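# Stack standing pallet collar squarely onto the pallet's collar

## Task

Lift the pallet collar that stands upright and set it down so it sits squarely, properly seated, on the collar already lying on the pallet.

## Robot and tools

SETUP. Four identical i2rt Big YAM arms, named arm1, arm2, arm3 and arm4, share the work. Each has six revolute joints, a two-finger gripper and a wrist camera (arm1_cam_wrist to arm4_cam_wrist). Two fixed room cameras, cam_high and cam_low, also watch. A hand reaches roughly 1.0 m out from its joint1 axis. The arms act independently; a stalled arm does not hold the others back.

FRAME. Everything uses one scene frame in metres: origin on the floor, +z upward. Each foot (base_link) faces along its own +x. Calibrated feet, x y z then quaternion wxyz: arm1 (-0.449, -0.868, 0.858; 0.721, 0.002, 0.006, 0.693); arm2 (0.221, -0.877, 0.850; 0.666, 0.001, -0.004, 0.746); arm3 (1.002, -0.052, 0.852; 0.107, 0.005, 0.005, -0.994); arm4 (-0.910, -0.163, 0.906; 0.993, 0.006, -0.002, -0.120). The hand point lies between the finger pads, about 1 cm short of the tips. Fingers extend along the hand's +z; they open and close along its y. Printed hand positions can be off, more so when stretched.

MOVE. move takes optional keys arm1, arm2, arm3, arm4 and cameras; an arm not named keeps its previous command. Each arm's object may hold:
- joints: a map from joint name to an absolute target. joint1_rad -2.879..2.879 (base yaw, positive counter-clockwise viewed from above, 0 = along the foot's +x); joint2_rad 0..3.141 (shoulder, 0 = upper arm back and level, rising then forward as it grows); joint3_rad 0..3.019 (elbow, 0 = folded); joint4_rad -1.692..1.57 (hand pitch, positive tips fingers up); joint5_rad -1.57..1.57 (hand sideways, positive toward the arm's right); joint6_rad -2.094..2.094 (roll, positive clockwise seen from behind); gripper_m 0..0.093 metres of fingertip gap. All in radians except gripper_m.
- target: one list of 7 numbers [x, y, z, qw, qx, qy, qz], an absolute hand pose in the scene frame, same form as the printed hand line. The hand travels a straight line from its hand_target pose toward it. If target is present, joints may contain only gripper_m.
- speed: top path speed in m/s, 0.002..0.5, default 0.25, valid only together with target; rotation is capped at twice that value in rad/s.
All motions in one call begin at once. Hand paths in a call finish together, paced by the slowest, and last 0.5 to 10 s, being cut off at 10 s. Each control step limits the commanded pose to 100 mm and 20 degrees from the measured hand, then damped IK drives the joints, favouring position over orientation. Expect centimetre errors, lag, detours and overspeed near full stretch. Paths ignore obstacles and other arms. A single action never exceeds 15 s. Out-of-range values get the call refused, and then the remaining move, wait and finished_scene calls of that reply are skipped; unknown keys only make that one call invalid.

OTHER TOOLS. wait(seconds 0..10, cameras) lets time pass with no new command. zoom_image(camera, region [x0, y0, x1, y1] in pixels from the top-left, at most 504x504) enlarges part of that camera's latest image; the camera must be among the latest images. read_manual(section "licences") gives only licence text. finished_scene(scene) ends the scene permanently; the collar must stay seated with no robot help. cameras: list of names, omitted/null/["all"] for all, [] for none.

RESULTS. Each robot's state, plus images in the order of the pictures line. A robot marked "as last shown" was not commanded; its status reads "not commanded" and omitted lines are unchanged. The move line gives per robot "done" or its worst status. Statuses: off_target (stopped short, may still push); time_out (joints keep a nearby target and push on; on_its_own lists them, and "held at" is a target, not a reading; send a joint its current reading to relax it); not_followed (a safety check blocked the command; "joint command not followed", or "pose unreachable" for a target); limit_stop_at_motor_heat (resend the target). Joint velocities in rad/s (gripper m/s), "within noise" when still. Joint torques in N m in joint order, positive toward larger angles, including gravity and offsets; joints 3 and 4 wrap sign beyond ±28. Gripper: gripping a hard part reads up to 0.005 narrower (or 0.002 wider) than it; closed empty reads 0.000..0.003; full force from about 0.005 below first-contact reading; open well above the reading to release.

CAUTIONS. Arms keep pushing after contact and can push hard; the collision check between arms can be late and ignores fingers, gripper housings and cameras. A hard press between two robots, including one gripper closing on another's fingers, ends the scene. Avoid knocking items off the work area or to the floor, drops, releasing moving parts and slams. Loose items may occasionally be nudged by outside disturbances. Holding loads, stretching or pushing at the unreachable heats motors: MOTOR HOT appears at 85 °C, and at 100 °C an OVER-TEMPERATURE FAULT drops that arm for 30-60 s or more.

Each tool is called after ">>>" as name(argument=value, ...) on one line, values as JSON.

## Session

>>> move()

Scene clock: 0.00 s.
Joint torques (N m): no reading
Motor temperatures (°C): arm1=[30 35 37 29 29 26 29] | arm2=[30 28 29 29 28 26 27] | arm3=[27 41 41 32 28 27 29] | arm4=[33 34 38 28 28 36 30]
Heat: arm1: hottest joint3_rad 37 °C; arm2: hottest joint1_rad 30 °C; arm3: hottest joint2_rad 41 °C; arm4: hottest joint3_rad 38 °C.
Joint velocities: within noise
arm1.joint_positions: joint1_rad=-0.357 joint2_rad=+0.528 joint3_rad=+1.387 joint4_rad=-1.329 joint5_rad=-0.075 joint6_rad=+0.015 gripper_m=+0.09396
arm1.joint_status: not commanded
arm1.hand: x=-0.3788 y=-0.6786 z=+1.4141 quat_wxyz=(-0.410, +0.482, -0.705, -0.320) (m; scene frame)
arm1.hand_target: x=-0.3801 y=-0.6818 z=+1.4260 quat_wxyz=(-0.420, +0.479, -0.698, -0.327) (m; scene frame)
arm1.hand_status: not commanded
arm2.joint_positions: joint1_rad=+0.299 joint2_rad=+0.645 joint3_rad=+1.463 joint4_rad=-1.149 joint5_rad=-0.251 joint6_rad=+0.486 gripper_m=+0.09396
arm2.joint_status: not commanded
arm2.hand: x=+0.0807 y=-0.6700 z=+1.4633 quat_wxyz=(-0.097, +0.604, -0.540, -0.578) (m; scene frame)
arm2.hand_target: x=+0.0823 y=-0.6737 z=+1.4740 quat_wxyz=(-0.101, +0.600, -0.534, -0.587) (m; scene frame)
arm2.hand_status: not commanded
arm3.joint_positions: joint1_rad=-0.006 joint2_rad=+0.627 joint3_rad=+1.332 joint4_rad=-1.302 joint5_rad=+0.199 joint6_rad=-0.395 gripper_m=+0.09396
arm3.joint_status: not commanded
arm3.hand: x=+0.7498 y=-0.0752 z=+1.3683 quat_wxyz=(+0.134, -0.855, -0.220, +0.451) (m; scene frame)
arm3.hand_target: x=+0.7518 y=-0.0748 z=+1.3800 quat_wxyz=(+0.135, -0.849, -0.217, +0.462) (m; scene frame)
arm3.hand_status: not commanded
arm4.joint_positions: joint1_rad=+0.196 joint2_rad=+0.571 joint3_rad=+1.436 joint4_rad=-1.358 joint5_rad=-0.007 joint6_rad=+0.034 gripper_m=+0.09396
arm4.joint_status: not commanded
arm4.hand: x=-0.7094 y=-0.1781 z=+1.4740 quat_wxyz=(-0.516, -0.035, -0.856, -0.006) (m; scene frame)
arm4.hand_target: x=-0.7127 y=-0.1781 z=+1.4874 quat_wxyz=(-0.529, -0.034, -0.848, -0.006) (m; scene frame)
arm4.hand_status: not commanded
pictures: arm1_cam_wrist, arm2_cam_wrist, arm3_cam_wrist, arm4_cam_wrist, cam_high, cam_low
Images, in order (width x height): arm1_cam_wrist 672x504, arm2_cam_wrist 672x504, arm3_cam_wrist 672x504, arm4_cam_wrist 672x504, cam_high 672x504, cam_low 672x504.

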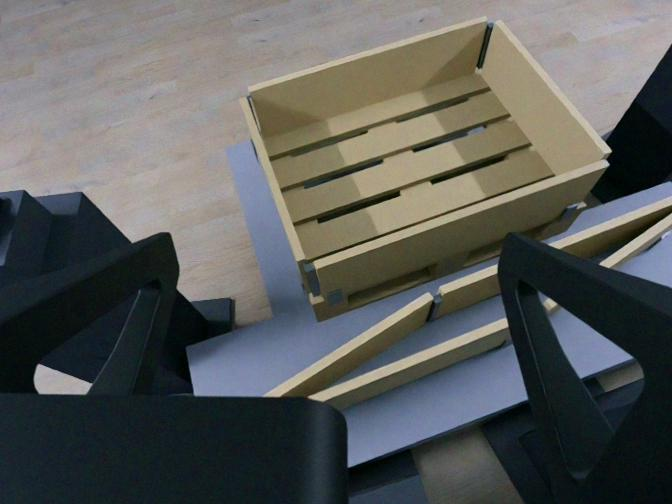

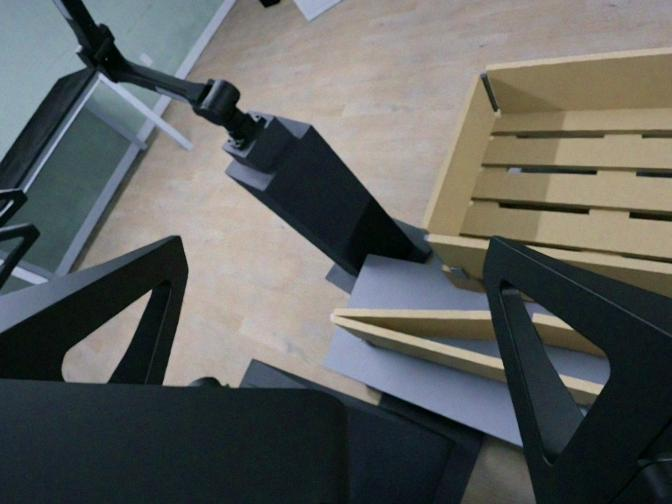

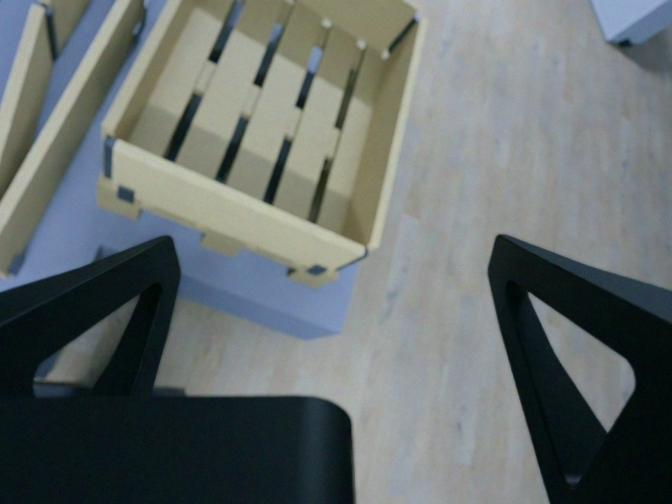

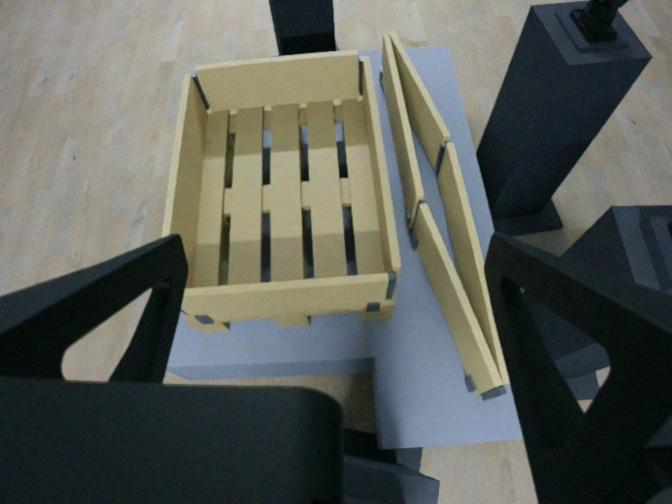

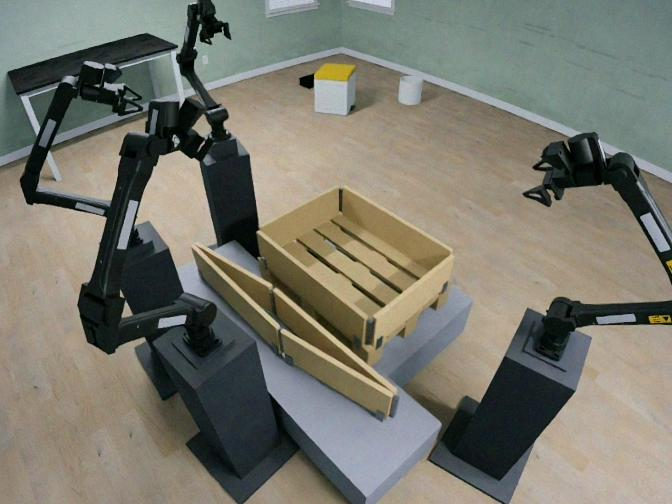

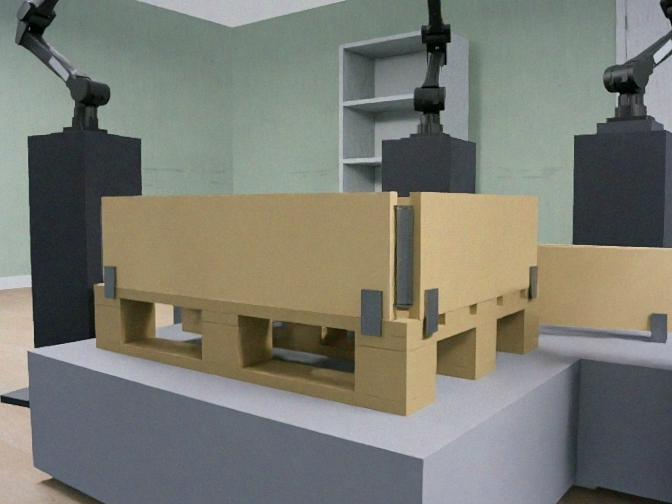

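>>> move(arm3={"target":[0.472,-0.450,0.60,0,0.9923,0.1236,0],"speed":0.4,"joints":{"gripper_m":0.05}}, arm4={"target":[-0.474,-0.512,0.60,0,-0.1236,0.9923,0],"speed":0.4,"joints":{"gripper_m":0.05}})

Scene clock: 17.53 s.
Joint torques (N m): arm1=[0.03 3.6 11.06 1.85 -0.06 0.01] | arm2=[0.32 1.9 10.02 1.72 -0.09 -0.23] | arm3=[2.32 -21.19 8.87 0.03 -0.08 0.11] | arm4=[0.85 -19.9 6.26 0.01 0.05 -0.22]
Motor temperatures (°C): arm1=[30 35 40 29 29 26 29] | arm2=[30 28 32 29 28 26 27] | arm3=[27 41 44 32 28 27 28] | arm4=[32 34 40 28 28 35 30]
Heat: arm1: hottest joint3_rad 40 °C; arm2: hottest joint3_rad 32 °C; arm3: hottest joint3_rad 44 °C; arm4: hottest joint3_rad 40 °C.
move: arm3 off_target; arm4 off_target
Joint velocities: within noise
arm1, arm2: as last shown
arm3.joint_positions: joint1_rad=+0.417 joint2_rad=+2.589 joint3_rad=+1.822 joint4_rad=-0.794 joint5_rad=-0.004 joint6_rad=+0.381 gripper_m=+0.05006
arm3.joint_status: all done
arm3.hand: x=+0.4744 y=-0.4377 z=+0.6036 quat_wxyz=(+0.001, -0.992, -0.125, -0.002)
arm3.hand_target: x=+0.4731 y=-0.4488 z=+0.6015 quat_wxyz=(-0.002, -0.993, -0.122, +0.000)
arm3.hand_status: off_target (0.013 m and 0.3 deg from the pose sent, 0.899 m and 57.8 deg at the start)
arm4.joint_positions: joint1_rad=-0.441 joint2_rad=+2.568 joint3_rad=+1.462 joint4_rad=-0.476 joint5_rad=+0.013 joint6_rad=-0.914 gripper_m=+0.05008
arm4.joint_status: all done
arm4.hand: x=-0.4859 y=-0.5044 z=+0.5965 quat_wxyz=(+0.005, +0.116, -0.993, -0.005)
arm4.hand_target: x=-0.4750 y=-0.5107 z=+0.6018 quat_wxyz=(+0.000, +0.124, -0.992, +0.001)
arm4.hand_status: off_target (0.015 m and 1.2 deg from the pose sent, 0.965 m and 64.6 deg at the start; pose on its path clipped on 23 of 110 steps)
pictures: arm1_cam_wrist, arm2_cam_wrist, arm3_cam_wrist, arm4_cam_wrist, cam_high, cam_low
Images, in order (width x height): arm1_cam_wrist 672x504, arm2_cam_wrist 672x504, arm3_cam_wrist 672x504, arm4_cam_wrist 672x504, cam_high 672x504, cam_low 672x504.

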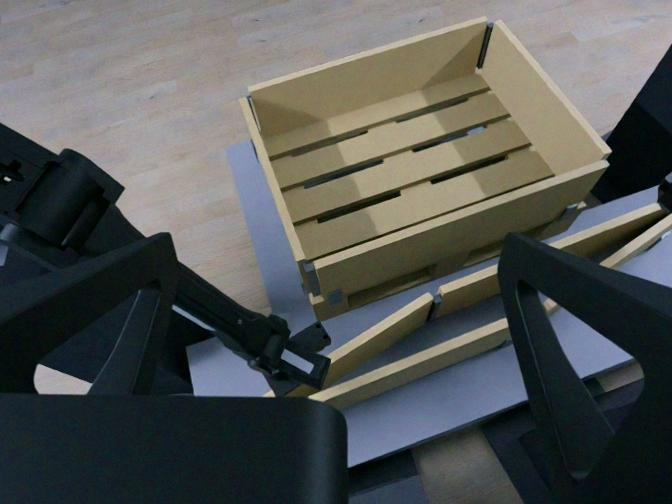

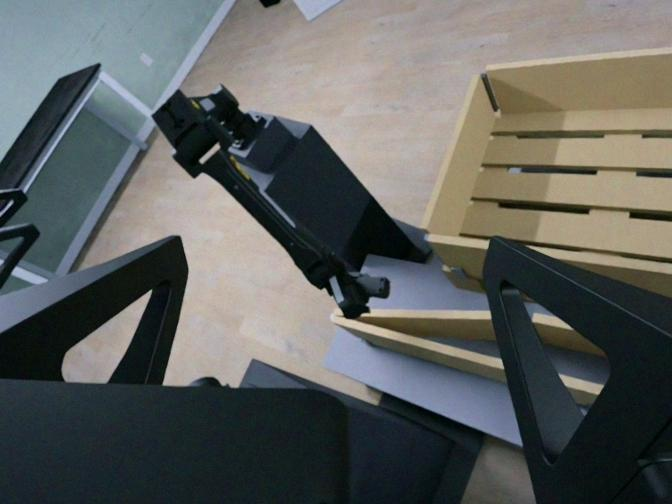

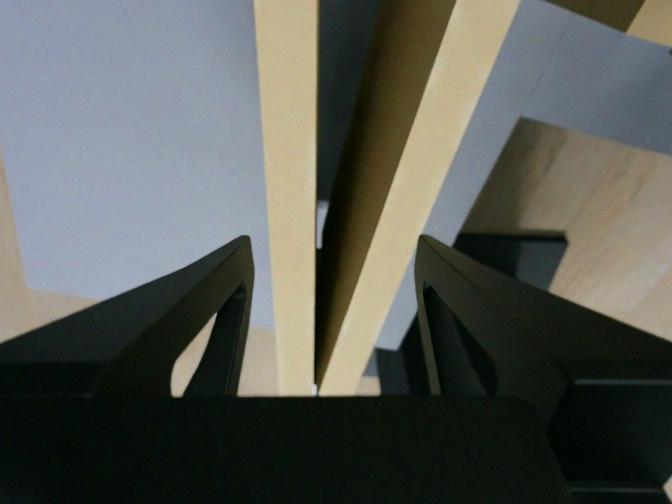

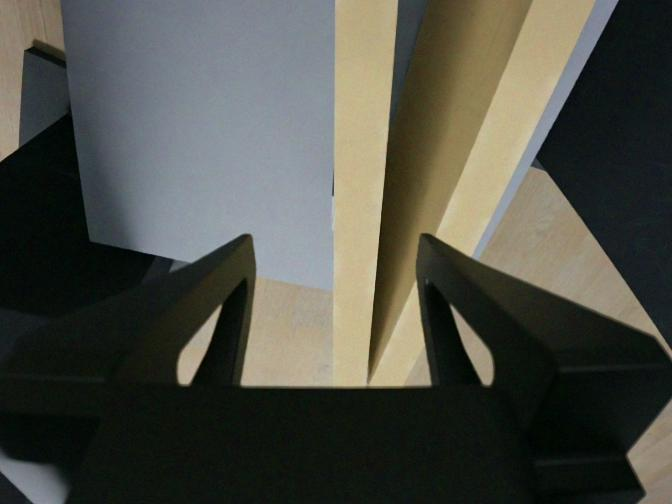

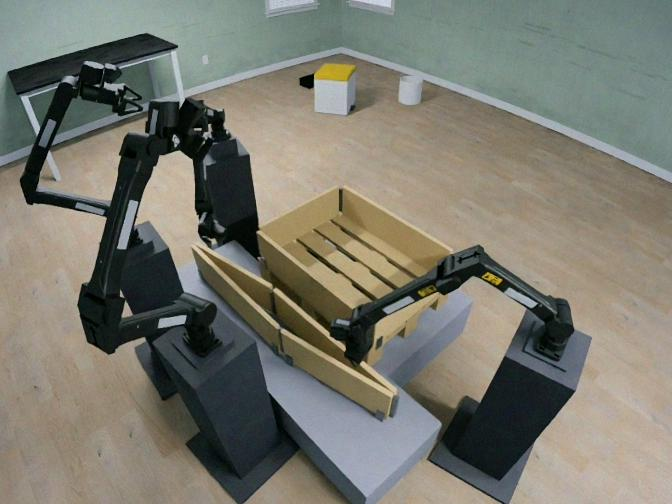

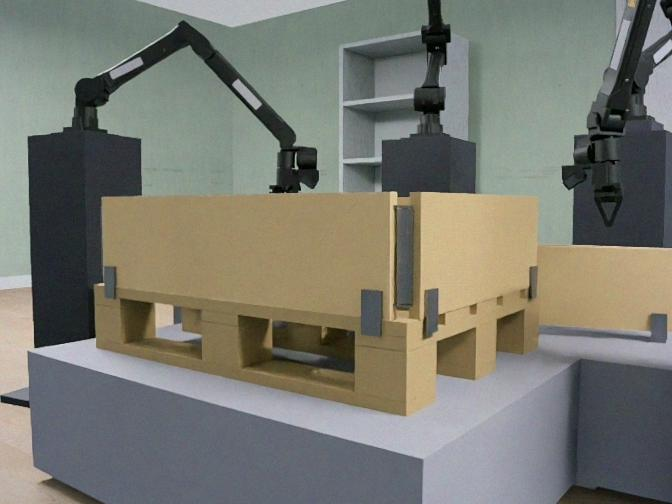

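>>> move(arm3={"target":[0.472,-0.464,0.56,0,0.9923,0.1236,0],"speed":0.15}, arm4={"target":[-0.472,-0.522,0.56,0,-0.1236,0.9923,0],"speed":0.15}, cameras=["arm3_cam_wrist","arm4_cam_wrist"])

Scene clock: 23.07 s.
Joint torques (N m): arm1=[-0.03 3.6 11.08 1.87 -0.06 0.01] | arm2=[0.38 1.9 10.02 1.73 -0.1 -0.22] | arm3=[2.43 -21.77 8.95 0.21 0.01 0.11] | arm4=[-0.38 -20.37 6.24 0.5 0.01 -0.22]
Motor temperatures (°C): arm1=[30 35 41 29 29 26 29] | arm2=[30 28 32 29 28 26 27] | arm3=[27 42 44 32 28 27 28] | arm4=[32 35 41 28 28 35 30]
Heat: arm1: hottest joint3_rad 41 °C; arm2: hottest joint3_rad 32 °C; arm3: hottest joint3_rad 44 °C; arm4: hottest joint3_rad 41 °C.
move: arm3 off_target; arm4 off_target
Joint velocities: within noise
arm1, arm2: as last shown
arm3.joint_positions: joint1_rad=+0.436 joint2_rad=+2.697 joint3_rad=+1.921 joint4_rad=-0.794 joint5_rad=-0.004 joint6_rad=+0.395 gripper_m=+0.05006
arm3.joint_status: not commanded
arm3.hand: x=+0.4755 y=-0.4525 z=+0.5612 quat_wxyz=(+0.003, -0.992, -0.127, -0.006)
arm3.hand_target: x=+0.4723 y=-0.4639 z=+0.5603 quat_wxyz=(+0.000, -0.992, -0.124, +0.000)
arm3.hand_status: off_target (0.012 m and 0.9 deg from the pose sent, 0.051 m and 0.3 deg at the start)
arm4.joint_positions: joint1_rad=-0.441 joint2_rad=+2.675 joint3_rad=+1.554 joint4_rad=-0.476 joint5_rad=+0.013 joint6_rad=-0.926 gripper_m=+0.05008
arm4.joint_status: not commanded
arm4.hand: x=-0.4816 y=-0.5072 z=+0.5554 quat_wxyz=(+0.010, +0.123, -0.992, -0.011)
arm4.hand_target: x=-0.4722 y=-0.5219 z=+0.5604 quat_wxyz=(+0.000, +0.124, -0.992, +0.000)
arm4.hand_status: off_target (0.018 m and 1.6 deg from the pose sent, 0.043 m and 1.2 deg at the start)
Images, in order (width x height): arm3_cam_wrist 672x504, arm4_cam_wrist 672x504.

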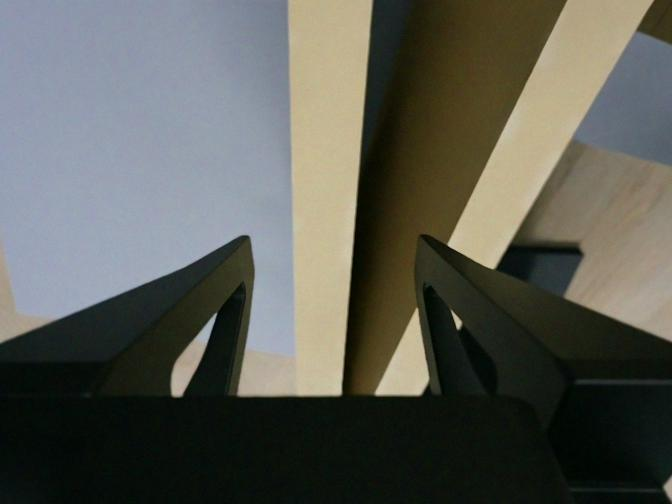

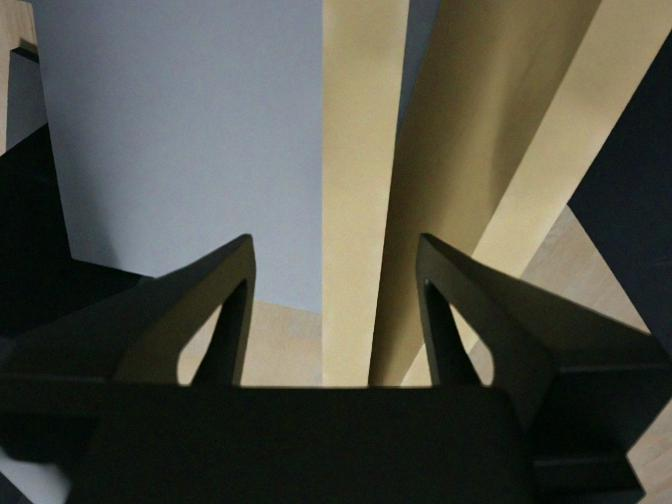

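>>> move(arm3={"target":[0.472,-0.468,0.505,0,0.9923,0.1236,0],"speed":0.12}, arm4={"target":[-0.470,-0.532,0.508,0,-0.1236,0.9923,0],"speed":0.12}, cameras=["arm3_cam_wrist","arm4_cam_wrist"])

>>> move(arm3={"joints":{"gripper_m":0.005}}, arm4={"joints":{"gripper_m":0.005}}, cameras=["arm3_cam_wrist","arm4_cam_wrist"])

Scene clock: 29.17 s.
Joint torques (N m): arm1=[-0.03 3.6 11.07 1.87 -0.06 0.01] | arm2=[0.38 1.9 10.02 1.73 -0.09 -0.22] | arm3=[2.32 -22.18 8.72 0.36 0.01 0.11] | arm4=[-0.73 -20.6 6.48 0.73 0 -0.24]
Motor temperatures (°C): arm1=[30 35 42 29 29 26 29] | arm2=[30 28 33 29 28 26 27] | arm3=[27 43 45 32 28 27 28] | arm4=[32 35 41 28 28 35 30]
Heat: arm1: hottest joint3_rad 42 °C; arm2: hottest joint3_rad 33 °C; arm3: hottest joint3_rad 45 °C; arm4: hottest joint3_rad 41 °C.
move: arm3 off_target; arm4 off_target
Joint velocities: within noise
arm1, arm2: as last shown
arm3.joint_positions: joint1_rad=+0.440 joint2_rad=+2.827 joint3_rad=+2.028 joint4_rad=-0.778 joint5_rad=-0.004 joint6_rad=+0.401 gripper_m=+0.05006
arm3.joint_status: not commanded
arm3.hand: x=+0.4758 y=-0.4552 z=+0.5059 quat_wxyz=(+0.005, -0.992, -0.126, -0.009)
arm3.hand_target: x=+0.4725 y=-0.4677 z=+0.5054 quat_wxyz=(+0.000, -0.992, -0.124, +0.000)
arm3.hand_status: off_target (0.013 m and 1.2 deg from the pose sent, 0.058 m and 0.9 deg at the start)
arm4.joint_positions: joint1_rad=-0.450 joint2_rad=+2.809 joint3_rad=+1.672 joint4_rad=-0.475 joint5_rad=+0.011 joint6_rad=-0.937 gripper_m=+0.05007
arm4.joint_status: not commanded
arm4.hand: x=-0.4833 y=-0.5113 z=+0.5021 quat_wxyz=(+0.014, +0.123, -0.992, -0.017)
arm4.hand_target: x=-0.4706 y=-0.5314 z=+0.5086 quat_wxyz=(+0.000, +0.123, -0.992, -0.001)
arm4.hand_status: off_target (0.025 m and 2.6 deg from the pose sent, 0.055 m and 1.6 deg at the start)
Images, in order (width x height): arm3_cam_wrist 672x504, arm4_cam_wrist 672x504.

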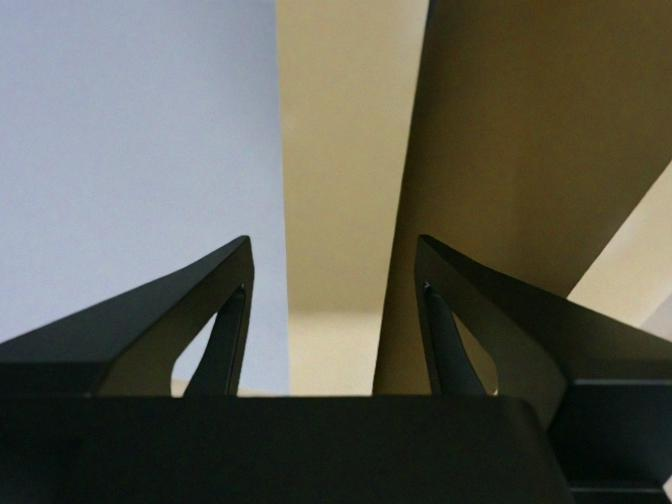

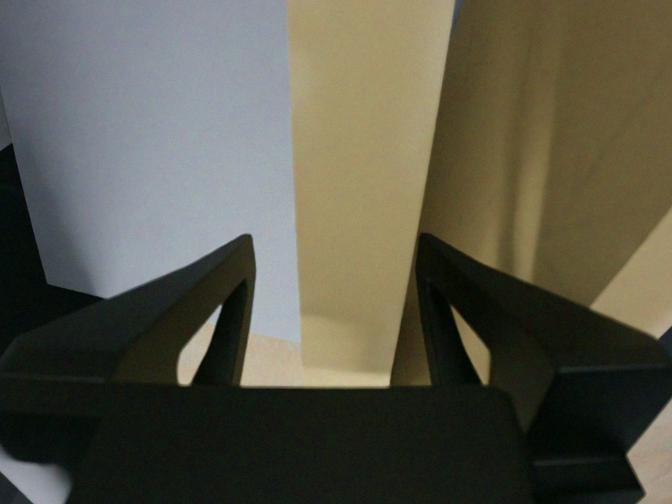

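Scene clock: 29.83 s.
Joint torques (N m): arm1=[0.03 3.6 11.07 1.87 -0.06 0] | arm2=[0.38 1.9 10.02 1.73 -0.1 -0.22] | arm3=[2.2 -22.12 8.59 0.35 0.11 -0.01] | arm4=[-0.32 -20.89 5.96 0.77 -0.11 -0.26]
Motor temperatures (°C): arm1=[30 35 42 29 29 26 29] | arm2=[30 28 33 29 28 26 27] | arm3=[27 43 45 32 28 27 28] | arm4=[32 35 41 28 28 35 30]
Heat: arm1: hottest joint3_rad 42 °C; arm2: hottest joint3_rad 33 °C; arm3: hottest joint3_rad 45 °C; arm4: hottest joint3_rad 41 °C.
move: arm3 off_target; arm4 off_target
Joint velocities: within noise
arm1, arm2: as last shown
arm3.joint_positions: joint1_rad=+0.441 joint2_rad=+2.827 joint3_rad=+2.029 joint4_rad=-0.776 joint5_rad=-0.007 joint6_rad=+0.421 gripper_m=+0.02074
arm3.joint_status: gripper_m off_target (ended at +0.02077, target +0.00500)
arm3.hand: x=+0.4758 y=-0.4568 z=+0.5062 quat_wxyz=(+0.003, -0.993, -0.117, -0.008)
arm3.hand_target: x=+0.4721 y=-0.4679 z=+0.5054 quat_wxyz=(-0.001, -0.993, -0.119, +0.000)
arm3.hand_status: not commanded
arm4.joint_positions: joint1_rad=-0.455 joint2_rad=+2.809 joint3_rad=+1.679 joint4_rad=-0.470 joint5_rad=+0.014 joint6_rad=-0.932 gripper_m=+0.01883
arm4.joint_status: gripper_m off_target (ended at +0.01885, target +0.00500)
arm4.hand: x=-0.4813 y=-0.5173 z=+0.5031 quat_wxyz=(+0.012, +0.118, -0.993, -0.012)
arm4.hand_target: x=-0.4697 y=-0.5323 z=+0.5087 quat_wxyz=(-0.002, +0.123, -0.992, +0.002)
arm4.hand_status: not commanded
Images, in order (width x height): arm3_cam_wrist 672x504, arm4_cam_wrist 672x504.

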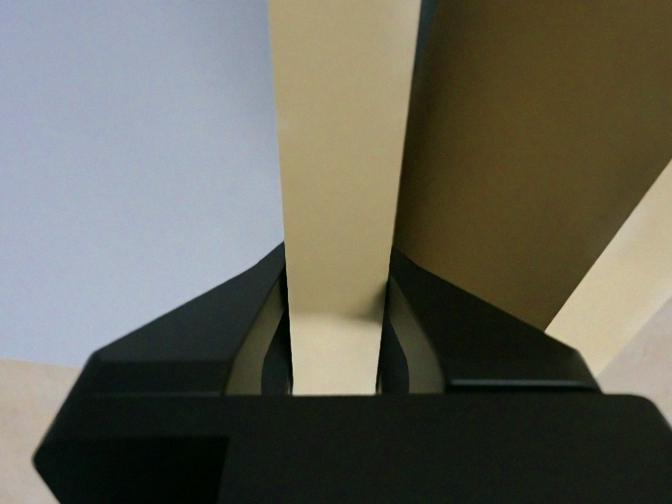

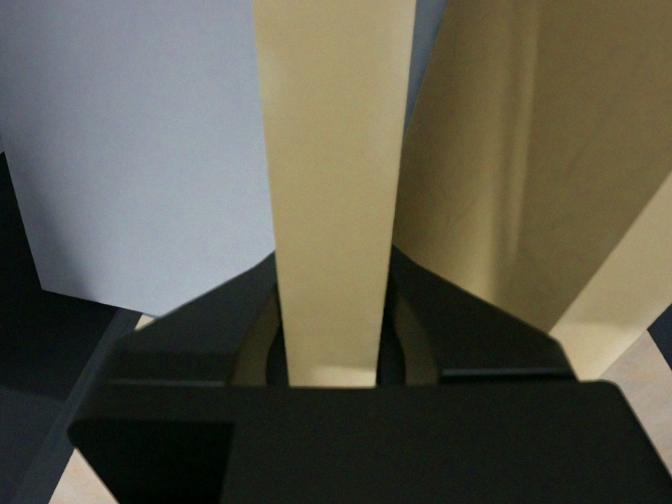

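>>> move(arm3={"joints":{"joint1_rad":0.455,"joint2_rad":2.484,"joint3_rad":1.77,"joint4_rad":-0.82,"joint5_rad":0.0,"joint6_rad":0.41}}, arm4={"joints":{"joint1_rad":-0.49,"joint2_rad":2.40,"joint3_rad":1.45,"joint4_rad":-0.60,"joint5_rad":0.0,"joint6_rad":-0.94}}, cameras=["cam_low"])

Scene clock: 37.90 s.
Joint torques (N m): arm1=[-0.03 3.55 11.07 1.87 -0.06 0.01] | arm2=[0.32 1.9 10.02 1.72 -0.09 -0.22] | arm3=[5.13 -34.2 5.78 -2.51 -0.87 0.1] | arm4=[-4.13 -31.74 2.3 -2.29 0.79 -0.49]
Motor temperatures (°C): arm1=[30 35 43 29 29 26 29] | arm2=[30 28 34 29 28 26 27] | arm3=[27 45 44 32 28 27 29] | arm4=[32 36 40 28 28 35 30]
Heat: arm1: hottest joint3_rad 43 °C; arm2: hottest joint3_rad 34 °C; arm3: hottest joint2_rad 45 °C; arm4: hottest joint3_rad 40 °C.
move: arm3 time_out; arm4 time_out
Joint velocities: within noise
arm1, arm2: as last shown
arm3.joint_positions: joint1_rad=+0.406 joint2_rad=+2.624 joint3_rad=+1.770 joint4_rad=-0.728 joint5_rad=+0.035 joint6_rad=+0.386 gripper_m=+0.02073
arm3.joint_status: joint1_rad time_out (moved -0.035 of +0.014); joint2_rad time_out (moved -0.203 of -0.343); joint4_rad time_out (moved +0.048 of -0.044); joint5_rad time_out (moved +0.041 of +0.007); the others done
arm3.on_its_own: joint1_rad reads +0.406 and still pushes toward +0.455 since a time_out; joint2_rad reads +2.624 and still pushes toward +2.484 since a time_out; joint4_rad reads -0.728 and still pushes toward -0.820 since a time_out; joint5_rad reads +0.035 and still pushes toward +0.000 since a time_out
arm3.hand: x=+0.4865 y=-0.4116 z=+0.5683 quat_wxyz=(+0.023, -0.993, -0.117, -0.002)
arm3.hand_target: x=+0.4821 y=-0.4603 z=+0.6552 quat_wxyz=(-0.003, -0.991, -0.134, +0.019)
arm3.hand_status: not commanded
arm4.joint_positions: joint1_rad=-0.439 joint2_rad=+2.558 joint3_rad=+1.471 joint4_rad=-0.513 joint5_rad=-0.033 joint6_rad=-0.901 gripper_m=+0.01896
arm4.joint_status: joint1_rad time_out (moved +0.016 of -0.035); joint2_rad time_out (moved -0.251 of -0.409); joint4_rad time_out (moved -0.043 of -0.130); joint5_rad time_out (moved -0.048 of -0.014); joint6_rad time_out (moved +0.031 of -0.008); the others done
arm4.on_its_own: joint1_rad reads -0.439 and still pushes toward -0.490 since a time_out; joint2_rad reads +2.558 and still pushes toward +2.400 since a time_out; joint4_rad reads -0.513 and still pushes toward -0.600 since a time_out; joint5_rad reads -0.033 and still pushes toward +0.000 since a time_out; joint6_rad reads -0.901 and still pushes toward -0.940 since a time_out
arm4.hand: x=-0.4802 y=-0.4977 z=+0.6033 quat_wxyz=(-0.005, +0.111, -0.993, -0.028)
arm4.hand_target: x=-0.4780 y=-0.5437 z=+0.6842 quat_wxyz=(-0.018, +0.105, -0.994, +0.002)
arm4.hand_status: not commanded
Images, in order (width x height): cam_low 672x504.

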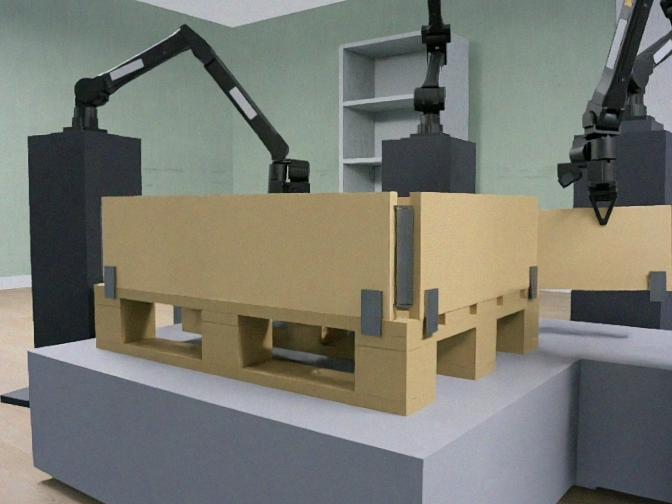

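>>> move(arm3={"joints":{"joint1_rad":0.445,"joint2_rad":2.31,"joint3_rad":1.82,"joint4_rad":-1.0,"joint5_rad":0.0,"joint6_rad":0.41}}, arm4={"joints":{"joint1_rad":-0.48,"joint2_rad":2.22,"joint3_rad":1.43,"joint4_rad":-0.75,"joint5_rad":0.0,"joint6_rad":-0.93}}, cameras=[])

>>> wait(seconds=0.1, cameras=[])

Scene clock: 45.33 s.
Joint torques (N m): arm1=[0.03 3.55 11.08 1.85 -0.06 0.01] | arm2=[0.32 1.9 10.02 1.72 -0.1 -0.22] | arm3=[3.96 -35.9 9.66 -2.17 -0.82 0.08] | arm4=[-2.26 -31.85 6.43 -2.63 0.7 -0.33]
Motor temperatures (°C): arm1=[30 35 43 29 29 26 29] | arm2=[30 28 34 29 28 26 27] | arm3=[27 46 45 32 29 27 29] | arm4=[32 38 40 28 29 35 31]
Heat: arm1: hottest joint3_rad 43 °C; arm2: hottest joint3_rad 34 °C; arm3: hottest joint2_rad 46 °C; arm4: hottest joint3_rad 40 °C.
move: arm3 time_out; arm4 time_out
Joint velocities: within noise
arm1, arm2: as last shown
arm3.joint_positions: joint1_rad=+0.413 joint2_rad=+2.468 joint3_rad=+1.783 joint4_rad=-0.932 joint5_rad=+0.021 joint6_rad=+0.403 gripper_m=+0.02073
arm3.joint_status: joint2_rad time_out (moved -0.156 of -0.314); joint4_rad time_out (moved -0.204 of -0.272); the others done
arm3.on_its_own: joint2_rad reads +2.468 and still pushes toward +2.310 since a time_out; joint4_rad reads -0.932 and still pushes toward -1.000 since a time_out
arm3.hand: x=+0.4798 y=-0.4252 z=+0.6696 quat_wxyz=(+0.025, -0.993, -0.112, -0.020)
arm3.hand_target: x=+0.4622 y=-0.4706 z=+0.7823 quat_wxyz=(-0.017, -0.992, -0.121, +0.030)
arm3.hand_status: not commanded
arm4.joint_positions: joint1_rad=-0.450 joint2_rad=+2.382 joint3_rad=+1.414 joint4_rad=-0.666 joint5_rad=-0.020 joint6_rad=-0.907 gripper_m=+0.01896
arm4.joint_status: joint2_rad time_out (moved -0.177 of -0.338); joint4_rad time_out (moved -0.153 of -0.237); the others done
arm4.on_its_own: joint2_rad reads +2.382 and still pushes toward +2.220 since a time_out; joint4_rad reads -0.666 and still pushes toward -0.750 since a time_out
arm4.hand: x=-0.4869 y=-0.5044 z=+0.6869 quat_wxyz=(+0.011, +0.109, -0.993, -0.035)
arm4.hand_target: x=-0.4726 y=-0.5451 z=+0.7782 quat_wxyz=(-0.014, +0.105, -0.994, +0.006)
arm4.hand_status: not commanded

not run: a stop came earlier in this reply.

>>> move(arm3={"joints":{"joint1_rad":0.44,"joint2_rad":2.13,"joint3_rad":1.86,"joint4_rad":-1.20,"joint5_rad":0.0,"joint6_rad":0.41}}, arm4={"joints":{"joint1_rad":-0.48,"joint2_rad":2.05,"joint3_rad":1.43,"joint4_rad":-0.91,"joint5_rad":0.0,"joint6_rad":-0.93}}, cameras=[])

Scene clock: 50.33 s.
Joint torques (N m): arm1=[-0.03 3.6 11.08 1.87 -0.06 0.01] | arm2=[0.32 1.9 10.02 1.73 -0.09 -0.22] | arm3=[3.49 -36.54 13.39 -2.04 -0.62 0.01] | arm4=[-2.14 -31.62 8.98 -2.66 0.71 -0.28]
Motor temperatures (°C): arm1=[30 35 44 29 29 26 29] | arm2=[30 28 34 29 28 26 27] | arm3=[27 49 46 32 29 27 30] | arm4=[32 41 40 28 29 34 31]
Heat: arm1: hottest joint3_rad 44 °C; arm2: hottest joint3_rad 34 °C; arm3: hottest joint2_rad 49 °C; arm4: hottest joint2_rad 41 °C.
move: arm3 time_out; arm4 time_out
Joint velocities: within noise
arm1, arm2: as last shown
arm3.joint_positions: joint1_rad=+0.413 joint2_rad=+2.300 joint3_rad=+1.786 joint4_rad=-1.138 joint5_rad=+0.016 joint6_rad=+0.400 gripper_m=+0.02074
arm3.joint_status: joint2_rad time_out (moved -0.168 of -0.338); joint4_rad time_out (moved -0.206 of -0.268); the others done
arm3.on_its_own: joint2_rad reads +2.300 and still pushes toward +2.130 since a time_out; joint4_rad reads -1.138 and still pushes toward -1.200 since a time_out
arm3.hand: x=+0.4850 y=-0.4229 z=+0.7780 quat_wxyz=(+0.032, -0.992, -0.114, -0.036)
arm3.hand_target: x=+0.4677 y=-0.4624 z=+0.9116 quat_wxyz=(-0.021, -0.991, -0.124, +0.038)
arm3.hand_status: not commanded
arm4.joint_positions: joint1_rad=-0.452 joint2_rad=+2.214 joint3_rad=+1.398 joint4_rad=-0.826 joint5_rad=-0.020 joint6_rad=-0.912 gripper_m=+0.01896
arm4.joint_status: joint2_rad time_out (moved -0.167 of -0.332); joint4_rad time_out (moved -0.160 of -0.244); the others done
arm4.on_its_own: joint2_rad reads +2.214 and still pushes toward +2.050 since a time_out; joint4_rad reads -0.826 and still pushes toward -0.910 since a time_out
arm4.hand: x=-0.4855 y=-0.5085 z=+0.7740 quat_wxyz=(+0.014, +0.110, -0.993, -0.038)
arm4.hand_target: x=-0.4759 y=-0.5438 z=+0.8721 quat_wxyz=(-0.017, +0.104, -0.994, +0.009)
arm4.hand_status: not commanded

>>> move(arm3={"joints":{"joint1_rad":0.43,"joint2_rad":1.95,"joint3_rad":1.87,"joint4_rad":-1.36,"joint5_rad":0.0,"joint6_rad":0.40}}, arm4={"joints":{"joint1_rad":-0.48,"joint2_rad":1.85,"joint3_rad":1.43,"joint4_rad":-1.06,"joint5_rad":0.0,"joint6_rad":-0.95}}, cameras=["cam_low","cam_high"])

Scene clock: 56.03 s.
Joint torques (N m): arm1=[-0.03 3.55 11.07 1.87 -0.06 0.01] | arm2=[0.32 1.9 10.02 1.73 -0.09 -0.22] | arm3=[3.9 -36.13 14.95 -2.03 -0.6 0.05] | arm4=[-2.84 -30.74 11.64 -2.51 0.82 -0.47]
Motor temperatures (°C): arm1=[30 35 44 29 29 26 29] | arm2=[30 28 35 29 28 26 27] | arm3=[27 50 49 32 29 27 30] | arm4=[32 44 40 28 29 34 31]
Heat: arm1: hottest joint3_rad 44 °C; arm2: hottest joint3_rad 35 °C; arm3: hottest joint2_rad 50 °C; arm4: hottest joint2_rad 44 °C.
move: arm3 time_out; arm4 time_out
Joint velocities: within noise
arm1.joint_positions: joint1_rad=-0.357 joint2_rad=+0.528 joint3_rad=+1.387 joint4_rad=-1.329 joint5_rad=-0.075 joint6_rad=+0.015 gripper_m=+0.09396
arm1.joint_status: not commanded
arm1.hand: x=-0.3788 y=-0.6786 z=+1.4141 quat_wxyz=(-0.410, +0.482, -0.705, -0.320)
arm1.hand_target: x=-0.3801 y=-0.6818 z=+1.4260 quat_wxyz=(-0.420, +0.479, -0.698, -0.327)
arm1.hand_status: not commanded
arm2.joint_positions: joint1_rad=+0.299 joint2_rad=+0.645 joint3_rad=+1.463 joint4_rad=-1.149 joint5_rad=-0.251 joint6_rad=+0.486 gripper_m=+0.09396
arm2.joint_status: not commanded
arm2.hand: x=+0.0807 y=-0.6700 z=+1.4633 quat_wxyz=(-0.097, +0.604, -0.540, -0.578)
arm2.hand_target: x=+0.0823 y=-0.6737 z=+1.4740 quat_wxyz=(-0.101, +0.600, -0.534, -0.587)
arm2.hand_status: not commanded
arm3.joint_positions: joint1_rad=+0.398 joint2_rad=+2.127 joint3_rad=+1.786 joint4_rad=-1.296 joint5_rad=+0.016 joint6_rad=+0.386 gripper_m=+0.02074
arm3.joint_status: joint2_rad time_out (moved -0.173 of -0.350); joint4_rad time_out (moved -0.158 of -0.222); the others done
arm3.on_its_own: joint2_rad reads +2.127 and still pushes toward +1.950 since a time_out; joint4_rad reads -1.296 and still pushes toward -1.360 since a time_out
arm3.hand: x=+0.4903 y=-0.4081 z=+0.8868 quat_wxyz=(+0.028, -0.993, -0.113, -0.030)
arm3.hand_target: x=+0.4905 y=-0.4372 z=+1.0259 quat_wxyz=(-0.028, -0.991, -0.123, +0.052)
arm3.hand_status: not commanded
arm4.joint_positions: joint1_rad=-0.442 joint2_rad=+2.014 joint3_rad=+1.382 joint4_rad=-0.976 joint5_rad=-0.023 joint6_rad=-0.914 gripper_m=+0.01896
arm4.joint_status: joint2_rad time_out (moved -0.201 of -0.364); joint4_rad time_out (moved -0.150 of -0.234); joint6_rad time_out (moved -0.002 of -0.038); the others done
arm4.on_its_own: joint2_rad reads +2.014 and still pushes toward +1.850 since a time_out; joint4_rad reads -0.976 and still pushes toward -1.060 since a time_out; joint6_rad reads -0.914 and still pushes toward -0.950 since a time_out
arm4.hand: x=-0.4847 y=-0.5032 z=+0.8772 quat_wxyz=(+0.001, +0.116, -0.993, -0.027)
arm4.hand_target: x=-0.4875 y=-0.5352 z=+0.9797 quat_wxyz=(-0.035, +0.114, -0.992, +0.028)
arm4.hand_status: not commanded
pictures: cam_high, cam_low
Images, in order (width x height): cam_high 672x504, cam_low 672x504.

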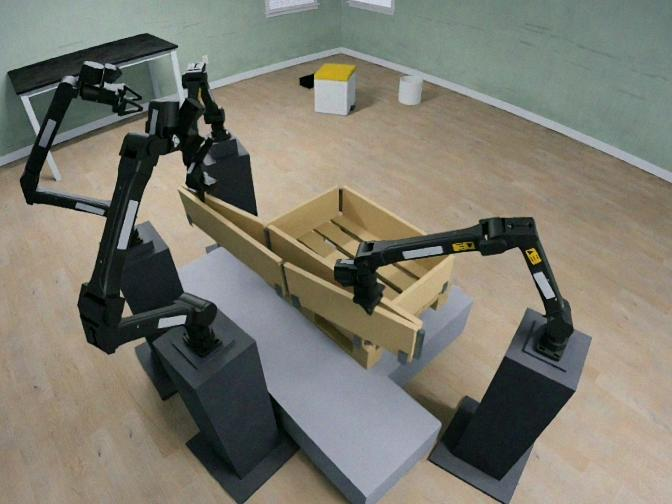

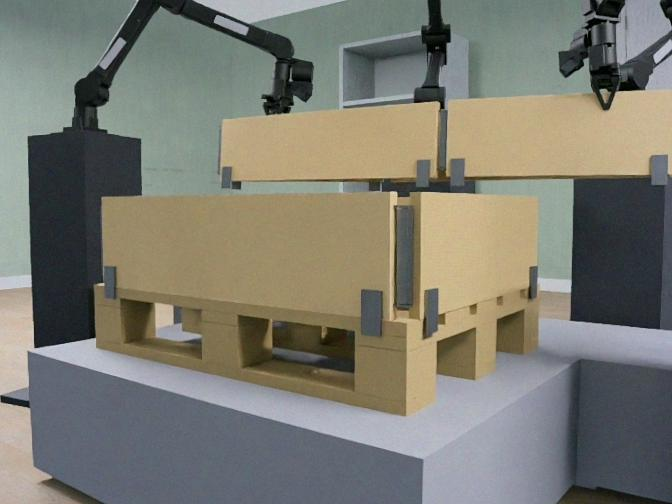

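>>> move(arm3={"joints":{"joint1_rad":0.32,"joint2_rad":1.90,"joint3_rad":1.74,"joint4_rad":-1.27,"joint5_rad":0.0,"joint6_rad":0.08}}, arm4={"joints":{"joint1_rad":-0.43,"joint2_rad":1.83,"joint3_rad":1.385,"joint4_rad":-1.0,"joint5_rad":0.0,"joint6_rad":-1.13}}, cameras=[])

Scene clock: 62.03 s.
Joint torques (N m): arm1=[-0.03 3.6 11.08 1.87 -0.06 0.01] | arm2=[0.38 1.9 10 1.73 -0.1 -0.22] | arm3=[3.78 -38.12 13.04 -1.59 -0.89 -0.13] | arm4=[-1.9 -31.79 12.26 -1.77 0.4 -0.77]
Motor temperatures (°C): arm1=[30 35 44 29 29 26 29] | arm2=[30 28 35 29 28 26 27] | arm3=[27 52 51 32 29 27 30] | arm4=[32 46 41 28 29 34 31]
Heat: arm1: hottest joint3_rad 44 °C; arm2: hottest joint3_rad 35 °C; arm3: hottest joint2_rad 52 °C; arm4: hottest joint2_rad 46 °C.
move: arm3 time_out; arm4 time_out
Joint velocities: within noise
arm1, arm2: as last shown
arm3.joint_positions: joint1_rad=+0.289 joint2_rad=+2.109 joint3_rad=+1.676 joint4_rad=-1.221 joint5_rad=+0.024 joint6_rad=+0.094 gripper_m=+0.02073
arm3.joint_status: joint2_rad time_out (moved -0.018 of -0.227); the others done
arm3.on_its_own: joint2_rad reads +2.109 and still pushes toward +1.900 since a time_out
arm3.hand: x=+0.4744 y=-0.3382 z=+0.8594 quat_wxyz=(+0.028, -0.978, -0.204, -0.042)
arm3.hand_target: x=+0.4673 y=-0.3691 z=+1.0062 quat_wxyz=(-0.017, -0.973, -0.221, +0.061)
arm3.hand_status: not commanded
arm4.joint_positions: joint1_rad=-0.404 joint2_rad=+2.014 joint3_rad=+1.326 joint4_rad=-0.939 joint5_rad=-0.010 joint6_rad=-1.062 gripper_m=+0.01895
arm4.joint_status: joint2_rad time_out (moved +0.000 of -0.184); joint4_rad time_out (moved +0.037 of -0.024); joint6_rad time_out (moved -0.149 of -0.216); the others done
arm4.on_its_own: joint2_rad reads +2.014 and still pushes toward +1.830 since a time_out; joint4_rad reads -0.939 and still pushes toward -1.000 since a time_out; joint6_rad reads -1.062 and still pushes toward -1.130 since a time_out
arm4.hand: x=-0.4876 y=-0.4774 z=+0.8607 quat_wxyz=(+0.010, +0.208, -0.978, -0.030)
arm4.hand_target: x=-0.4719 y=-0.5123 z=+0.9755 quat_wxyz=(-0.043, +0.228, -0.972, +0.044)
arm4.hand_status: not commanded

>>> move(arm3={"joints":{"joint1_rad":0.215,"joint2_rad":1.79,"joint3_rad":1.60,"joint4_rad":-1.21,"joint5_rad":0.0,"joint6_rad":-0.26}}, arm4={"joints":{"joint1_rad":-0.37,"joint2_rad":1.77,"joint3_rad":1.345,"joint4_rad":-0.98,"joint5_rad":0.0,"joint6_rad":-1.33}}, cameras=["cam_low"])

Scene clock: 67.33 s.
Joint torques (N m): arm1=[-0.03 3.55 11.07 1.85 -0.06 0] | arm2=[0.38 1.9 10 1.73 -0.09 -0.22] | arm3=[3.72 -34.73 12.82 -1.54 -0.82 -0.21] | arm4=[-2.32 -31.79 11.6 -1.73 0.35 -1.02]
Motor temperatures (°C): arm1=[30 35 45 29 29 26 29] | arm2=[30 28 35 29 28 26 27] | arm3=[27 52 51 32 29 27 30] | arm4=[32 48 42 28 29 35 31]
Heat: arm1: hottest joint3_rad 45 °C; arm2: hottest joint3_rad 35 °C; arm3: hottest joint2_rad 52 °C; arm4: hottest joint2_rad 48 °C.
move: arm3 time_out; arm4 time_out
Joint velocities: within noise
arm1, arm2: as last shown
arm3.joint_positions: joint1_rad=+0.185 joint2_rad=+1.978 joint3_rad=+1.539 joint4_rad=-1.158 joint5_rad=+0.019 joint6_rad=-0.243 gripper_m=+0.02073
arm3.joint_status: joint2_rad time_out (moved -0.131 of -0.319); the others done
arm3.on_its_own: joint2_rad reads +1.978 and still pushes toward +1.790 since a time_out
arm3.hand: x=+0.4723 y=-0.2722 z=+0.8878 quat_wxyz=(+0.014, -0.949, -0.316, -0.018)
arm3.hand_target: x=+0.4666 y=-0.2985 z=+1.0155 quat_wxyz=(-0.004, -0.938, -0.336, +0.080)
arm3.hand_status: not commanded
arm4.joint_positions: joint1_rad=-0.340 joint2_rad=+1.961 joint3_rad=+1.296 joint4_rad=-0.918 joint5_rad=-0.010 joint6_rad=-1.234 gripper_m=+0.01908
arm4.joint_status: joint2_rad time_out (moved -0.053 of -0.244); joint4_rad time_out (moved +0.021 of -0.041); joint6_rad time_out (moved -0.172 of -0.268); the others done
arm4.on_its_own: joint2_rad reads +1.961 and still pushes toward +1.770 since a time_out; joint4_rad reads -0.918 and still pushes toward -0.980 since a time_out; joint6_rad reads -1.234 and still pushes toward -1.330 since a time_out
arm4.hand: x=-0.4687 y=-0.4500 z=+0.8792 quat_wxyz=(-0.005, +0.321, -0.947, -0.013)
arm4.hand_target: x=-0.4583 y=-0.4808 z=+0.9938 quat_wxyz=(-0.052, +0.350, -0.933, +0.064)
arm4.hand_status: not commanded
Images, in order (width x height): cam_low 672x504.

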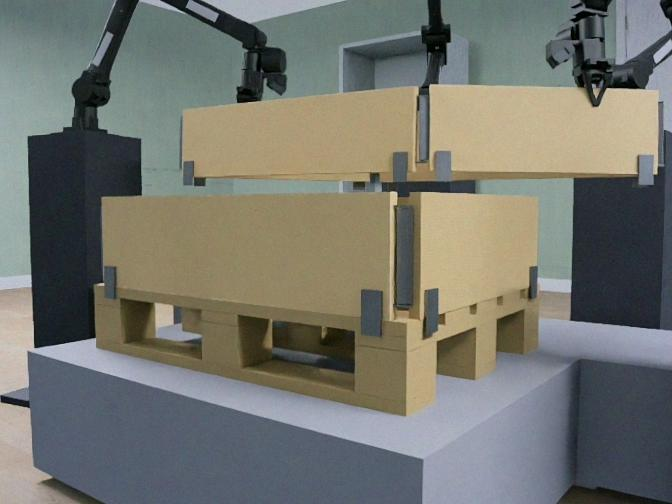

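>>> move(arm3={"joints":{"joint1_rad":0.032,"joint2_rad":1.78,"joint3_rad":1.55,"joint4_rad":-1.14,"joint5_rad":0.0,"joint6_rad":-0.66}}, arm4={"joints":{"joint1_rad":-0.22,"joint2_rad":1.75,"joint3_rad":1.263,"joint4_rad":-0.91,"joint5_rad":0.0,"joint6_rad":-1.46}}, cameras=[])

Scene clock: 74.37 s.
Joint torques (N m): arm1=[0.03 3.6 11.07 1.85 -0.06 0.01] | arm2=[0.38 1.9 10.02 1.72 -0.09 -0.22] | arm3=[2.61 -35.08 12.77 -1.39 -0.71 -0.19] | arm4=[-0.85 -30.27 11.93 -1.65 -0.03 -1.28]
Motor temperatures (°C): arm1=[30 35 45 29 29 26 29] | arm2=[30 28 35 29 28 26 27] | arm3=[27 53 53 32 29 27 30] | arm4=[32 49 43 28 29 35 31]
Heat: arm1: hottest joint3_rad 45 °C; arm2: hottest joint3_rad 35 °C; arm3: hottest joint2_rad 53 °C; arm4: hottest joint2_rad 49 °C.
move: arm3 time_out; arm4 time_out
Joint velocities: within noise
arm1, arm2: as last shown
arm3.joint_positions: joint1_rad=+0.017 joint2_rad=+1.975 joint3_rad=+1.487 joint4_rad=-1.094 joint5_rad=+0.018 joint6_rad=-0.648 gripper_m=+0.02080
arm3.joint_status: joint2_rad time_out (moved -0.003 of -0.198); the others done
arm3.on_its_own: joint2_rad reads +1.975 and still pushes toward +1.780 since a time_out
arm3.hand: x=+0.4484 y=-0.1794 z=+0.8726 quat_wxyz=(+0.011, -0.905, -0.426, -0.013)
arm3.hand_target: x=+0.4311 y=-0.1966 z=+1.0040 quat_wxyz=(+0.024, -0.895, -0.436, +0.091)
arm3.hand_status: not commanded
arm4.joint_positions: joint1_rad=-0.206 joint2_rad=+1.930 joint3_rad=+1.205 joint4_rad=-0.850 joint5_rad=+0.006 joint6_rad=-1.339 gripper_m=+0.01925
arm4.joint_status: joint2_rad time_out (moved -0.031 of -0.211); joint4_rad time_out (moved +0.067 of +0.008); joint6_rad time_out (moved -0.104 of -0.226); the others done
arm4.on_its_own: joint2_rad reads +1.930 and still pushes toward +1.750 since a time_out; joint4_rad reads -0.850 and still pushes toward -0.910 since a time_out; joint6_rad reads -1.339 and still pushes toward -1.460 since a time_out
arm4.hand: x=-0.4561 y=-0.3812 z=+0.8687 quat_wxyz=(-0.002, +0.432, -0.902, -0.004)
arm4.hand_target: x=-0.4308 y=-0.4032 z=+0.9763 quat_wxyz=(-0.052, +0.477, -0.875, +0.069)
arm4.hand_status: not commanded

>>> move(arm3={"joints":{"joint1_rad":-0.126,"joint2_rad":1.78,"joint3_rad":1.55,"joint4_rad":-1.13,"joint5_rad":0.0,"joint6_rad":-1.06}}, arm4={"joints":{"joint1_rad":-0.08,"joint2_rad":1.71,"joint3_rad":1.195,"joint4_rad":-0.86,"joint5_rad":0.0,"joint6_rad":-1.57}}, cameras=["arm3_cam_wrist","arm4_cam_wrist","cam_low"])

Scene clock: 80.07 s.
Joint torques (N m): arm1=[-0.03 3.6 11.07 1.85 -0.06 0.01] | arm2=[0.32 1.9 10.02 1.73 -0.09 -0.22] | arm3=[2.14 -34.55 12.78 -1.44 -0.26 -0.55] | arm4=[-0.85 -29.8 10.63 -1.51 0.02 -1.47]
Motor temperatures (°C): arm1=[30 35 45 29 29 26 29] | arm2=[30 28 36 29 28 26 27] | arm3=[27 56 55 32 29 27 30] | arm4=[32 49 44 28 29 36 32]
Heat: arm1: hottest joint3_rad 45 °C; arm2: hottest joint3_rad 36 °C; arm3: hottest joint2_rad 56 °C; arm4: hottest joint2_rad 49 °C.
move: arm3 time_out; arm4 time_out
Joint velocities: within noise
arm1, arm2: as last shown
arm3.joint_positions: joint1_rad=-0.139 joint2_rad=+1.970 joint3_rad=+1.487 joint4_rad=-1.080 joint5_rad=+0.003 joint6_rad=-1.012 gripper_m=+0.02079
arm3.joint_status: joint2_rad time_out (moved -0.005 of -0.195); joint6_rad time_out (moved -0.364 of -0.412); the others done
arm3.on_its_own: joint2_rad reads +1.970 and still pushes toward +1.780 since a time_out; joint6_rad reads -1.012 and still pushes toward -1.060 since a time_out
arm3.hand: x=+0.4317 y=-0.0946 z=+0.8763 quat_wxyz=(+0.005, -0.856, -0.517, -0.003)
arm3.hand_target: x=+0.4130 y=-0.1059 z=+1.0055 quat_wxyz=(+0.051, -0.835, -0.541, +0.087)
arm3.hand_status: not commanded
arm4.joint_positions: joint1_rad=-0.069 joint2_rad=+1.890 joint3_rad=+1.152 joint4_rad=-0.803 joint5_rad=-0.009 joint6_rad=-1.426 gripper_m=+0.01924
arm4.joint_status: joint2_rad time_out (moved -0.040 of -0.220); joint4_rad time_out (moved +0.048 of -0.010); joint6_rad time_out (moved -0.087 of -0.231); the others done
arm4.on_its_own: joint2_rad reads +1.890 and still pushes toward +1.710 since a time_out; joint4_rad reads -0.803 and still pushes toward -0.860 since a time_out; joint6_rad reads -1.426 and still pushes toward -1.570 since a time_out
arm4.hand: x=-0.4379 y=-0.3119 z=+0.8735 quat_wxyz=(-0.019, +0.530, -0.848, +0.005)
arm4.hand_target: x=-0.4149 y=-0.3274 z=+0.9741 quat_wxyz=(-0.066, +0.581, -0.807, +0.074)
arm4.hand_status: not commanded
Images, in order (width x height): arm3_cam_wrist 672x504, arm4_cam_wrist 672x504, cam_low 672x504.

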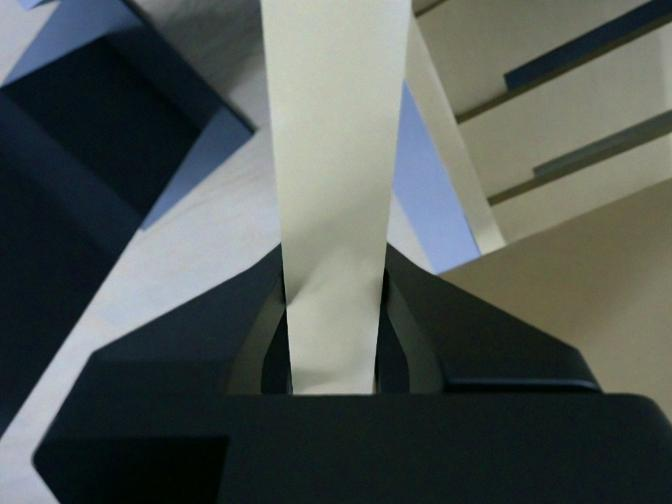

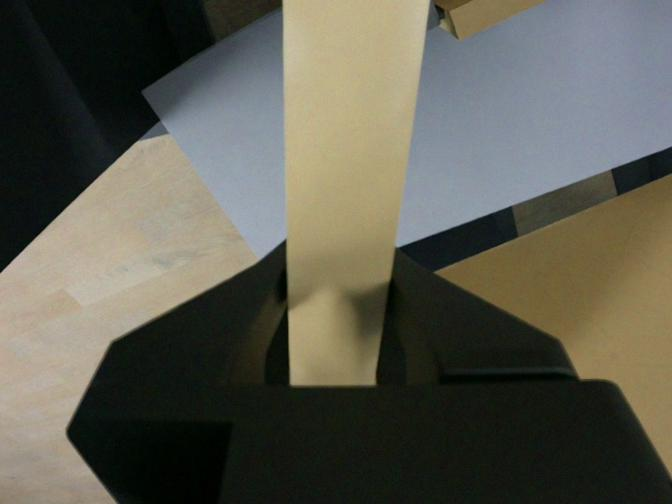

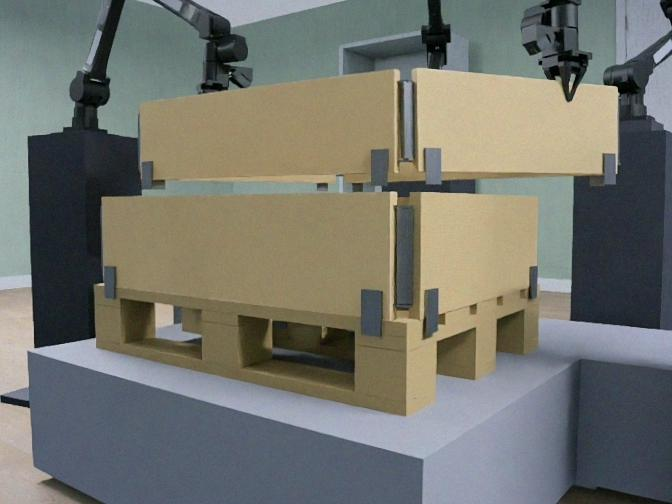

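>>> move(arm3={"joints":{"joint1_rad":-0.30,"joint2_rad":1.85,"joint3_rad":1.68,"joint4_rad":-1.17,"joint5_rad":0.0,"joint6_rad":-1.48}}, arm4={"joints":{"joint1_rad":0.13,"joint2_rad":1.73,"joint3_rad":1.26,"joint4_rad":-0.90,"joint5_rad":0.0,"joint6_rad":-1.68}}, cameras=[])

Scene clock: 101.00 s.
Joint torques (N m): arm1=[-0.03 3.6 11.07 1.87 -0.06 0.01] | arm2=[0.38 1.9 10.02 1.73 -0.09 -0.22] | arm3=[0.56 -32.56 16.53 -2.03 0.02 -0.47] | arm4=[1.49 -28.22 14.38 -2.32 0.02 -1.5]
Motor temperatures (°C): arm1=[30 35 46 29 29 26 29] | arm2=[30 28 36 29 28 26 27] | arm3=[27 61 58 32 29 27 30] | arm4=[32 45 45 28 29 37 32]
Heat: arm1: hottest joint3_rad 46 °C; arm2: hottest joint3_rad 36 °C; arm3: hottest joint2_rad 61 °C; arm4: hottest joint2_rad 45 °C.
move: arm3 time_out; arm4 time_out
Joint velocities: within noise
arm1, arm2: as last shown
arm3.joint_positions: joint1_rad=-0.293 joint2_rad=+2.008 joint3_rad=+1.574 joint4_rad=-1.104 joint5_rad=-0.004 joint6_rad=-1.439 gripper_m=+0.02082
arm3.joint_status: joint2_rad time_out (moved +0.038 of -0.120); joint3_rad time_out (moved +0.086 of +0.193); joint4_rad time_out (moved -0.025 of -0.090); joint6_rad time_out (moved -0.428 of -0.468); the others done
arm3.on_its_own: joint2_rad reads +2.008 and still pushes toward +1.850 since a time_out; joint3_rad reads +1.574 and still pushes toward +1.680 since a time_out; joint4_rad reads -1.104 and still pushes toward -1.170 since a time_out; joint6_rad reads -1.439 and still pushes toward -1.480 since a time_out
arm3.hand: x=+0.4059 y=-0.0056 z=+0.8851 quat_wxyz=(+0.011, -0.777, -0.629, +0.006)
arm3.hand_target: x=+0.3790 y=-0.0006 z=+1.0185 quat_wxyz=(+0.082, -0.761, -0.639, +0.075)
arm3.hand_status: not commanded
arm4.joint_positions: joint1_rad=+0.121 joint2_rad=+1.890 joint3_rad=+1.177 joint4_rad=-0.821 joint5_rad=-0.003 joint6_rad=-1.535 gripper_m=+0.01955
arm4.joint_status: joint2_rad time_out (moved +0.000 of -0.160); joint4_rad time_out (moved -0.018 of -0.097); joint6_rad time_out (moved -0.109 of -0.254); the others done
arm4.on_its_own: joint2_rad reads +1.890 and still pushes toward +1.730 since a time_out; joint4_rad reads -0.821 and still pushes toward -0.900 since a time_out; joint6_rad reads -1.535 and still pushes toward -1.680 since a time_out
arm4.hand: x=-0.4102 y=-0.2225 z=+0.8821 quat_wxyz=(-0.020, +0.650, -0.760, +0.010)
arm4.hand_target: x=-0.3753 y=-0.2233 z=+0.9887 quat_wxyz=(-0.070, +0.703, -0.704, +0.076)
arm4.hand_status: not commanded


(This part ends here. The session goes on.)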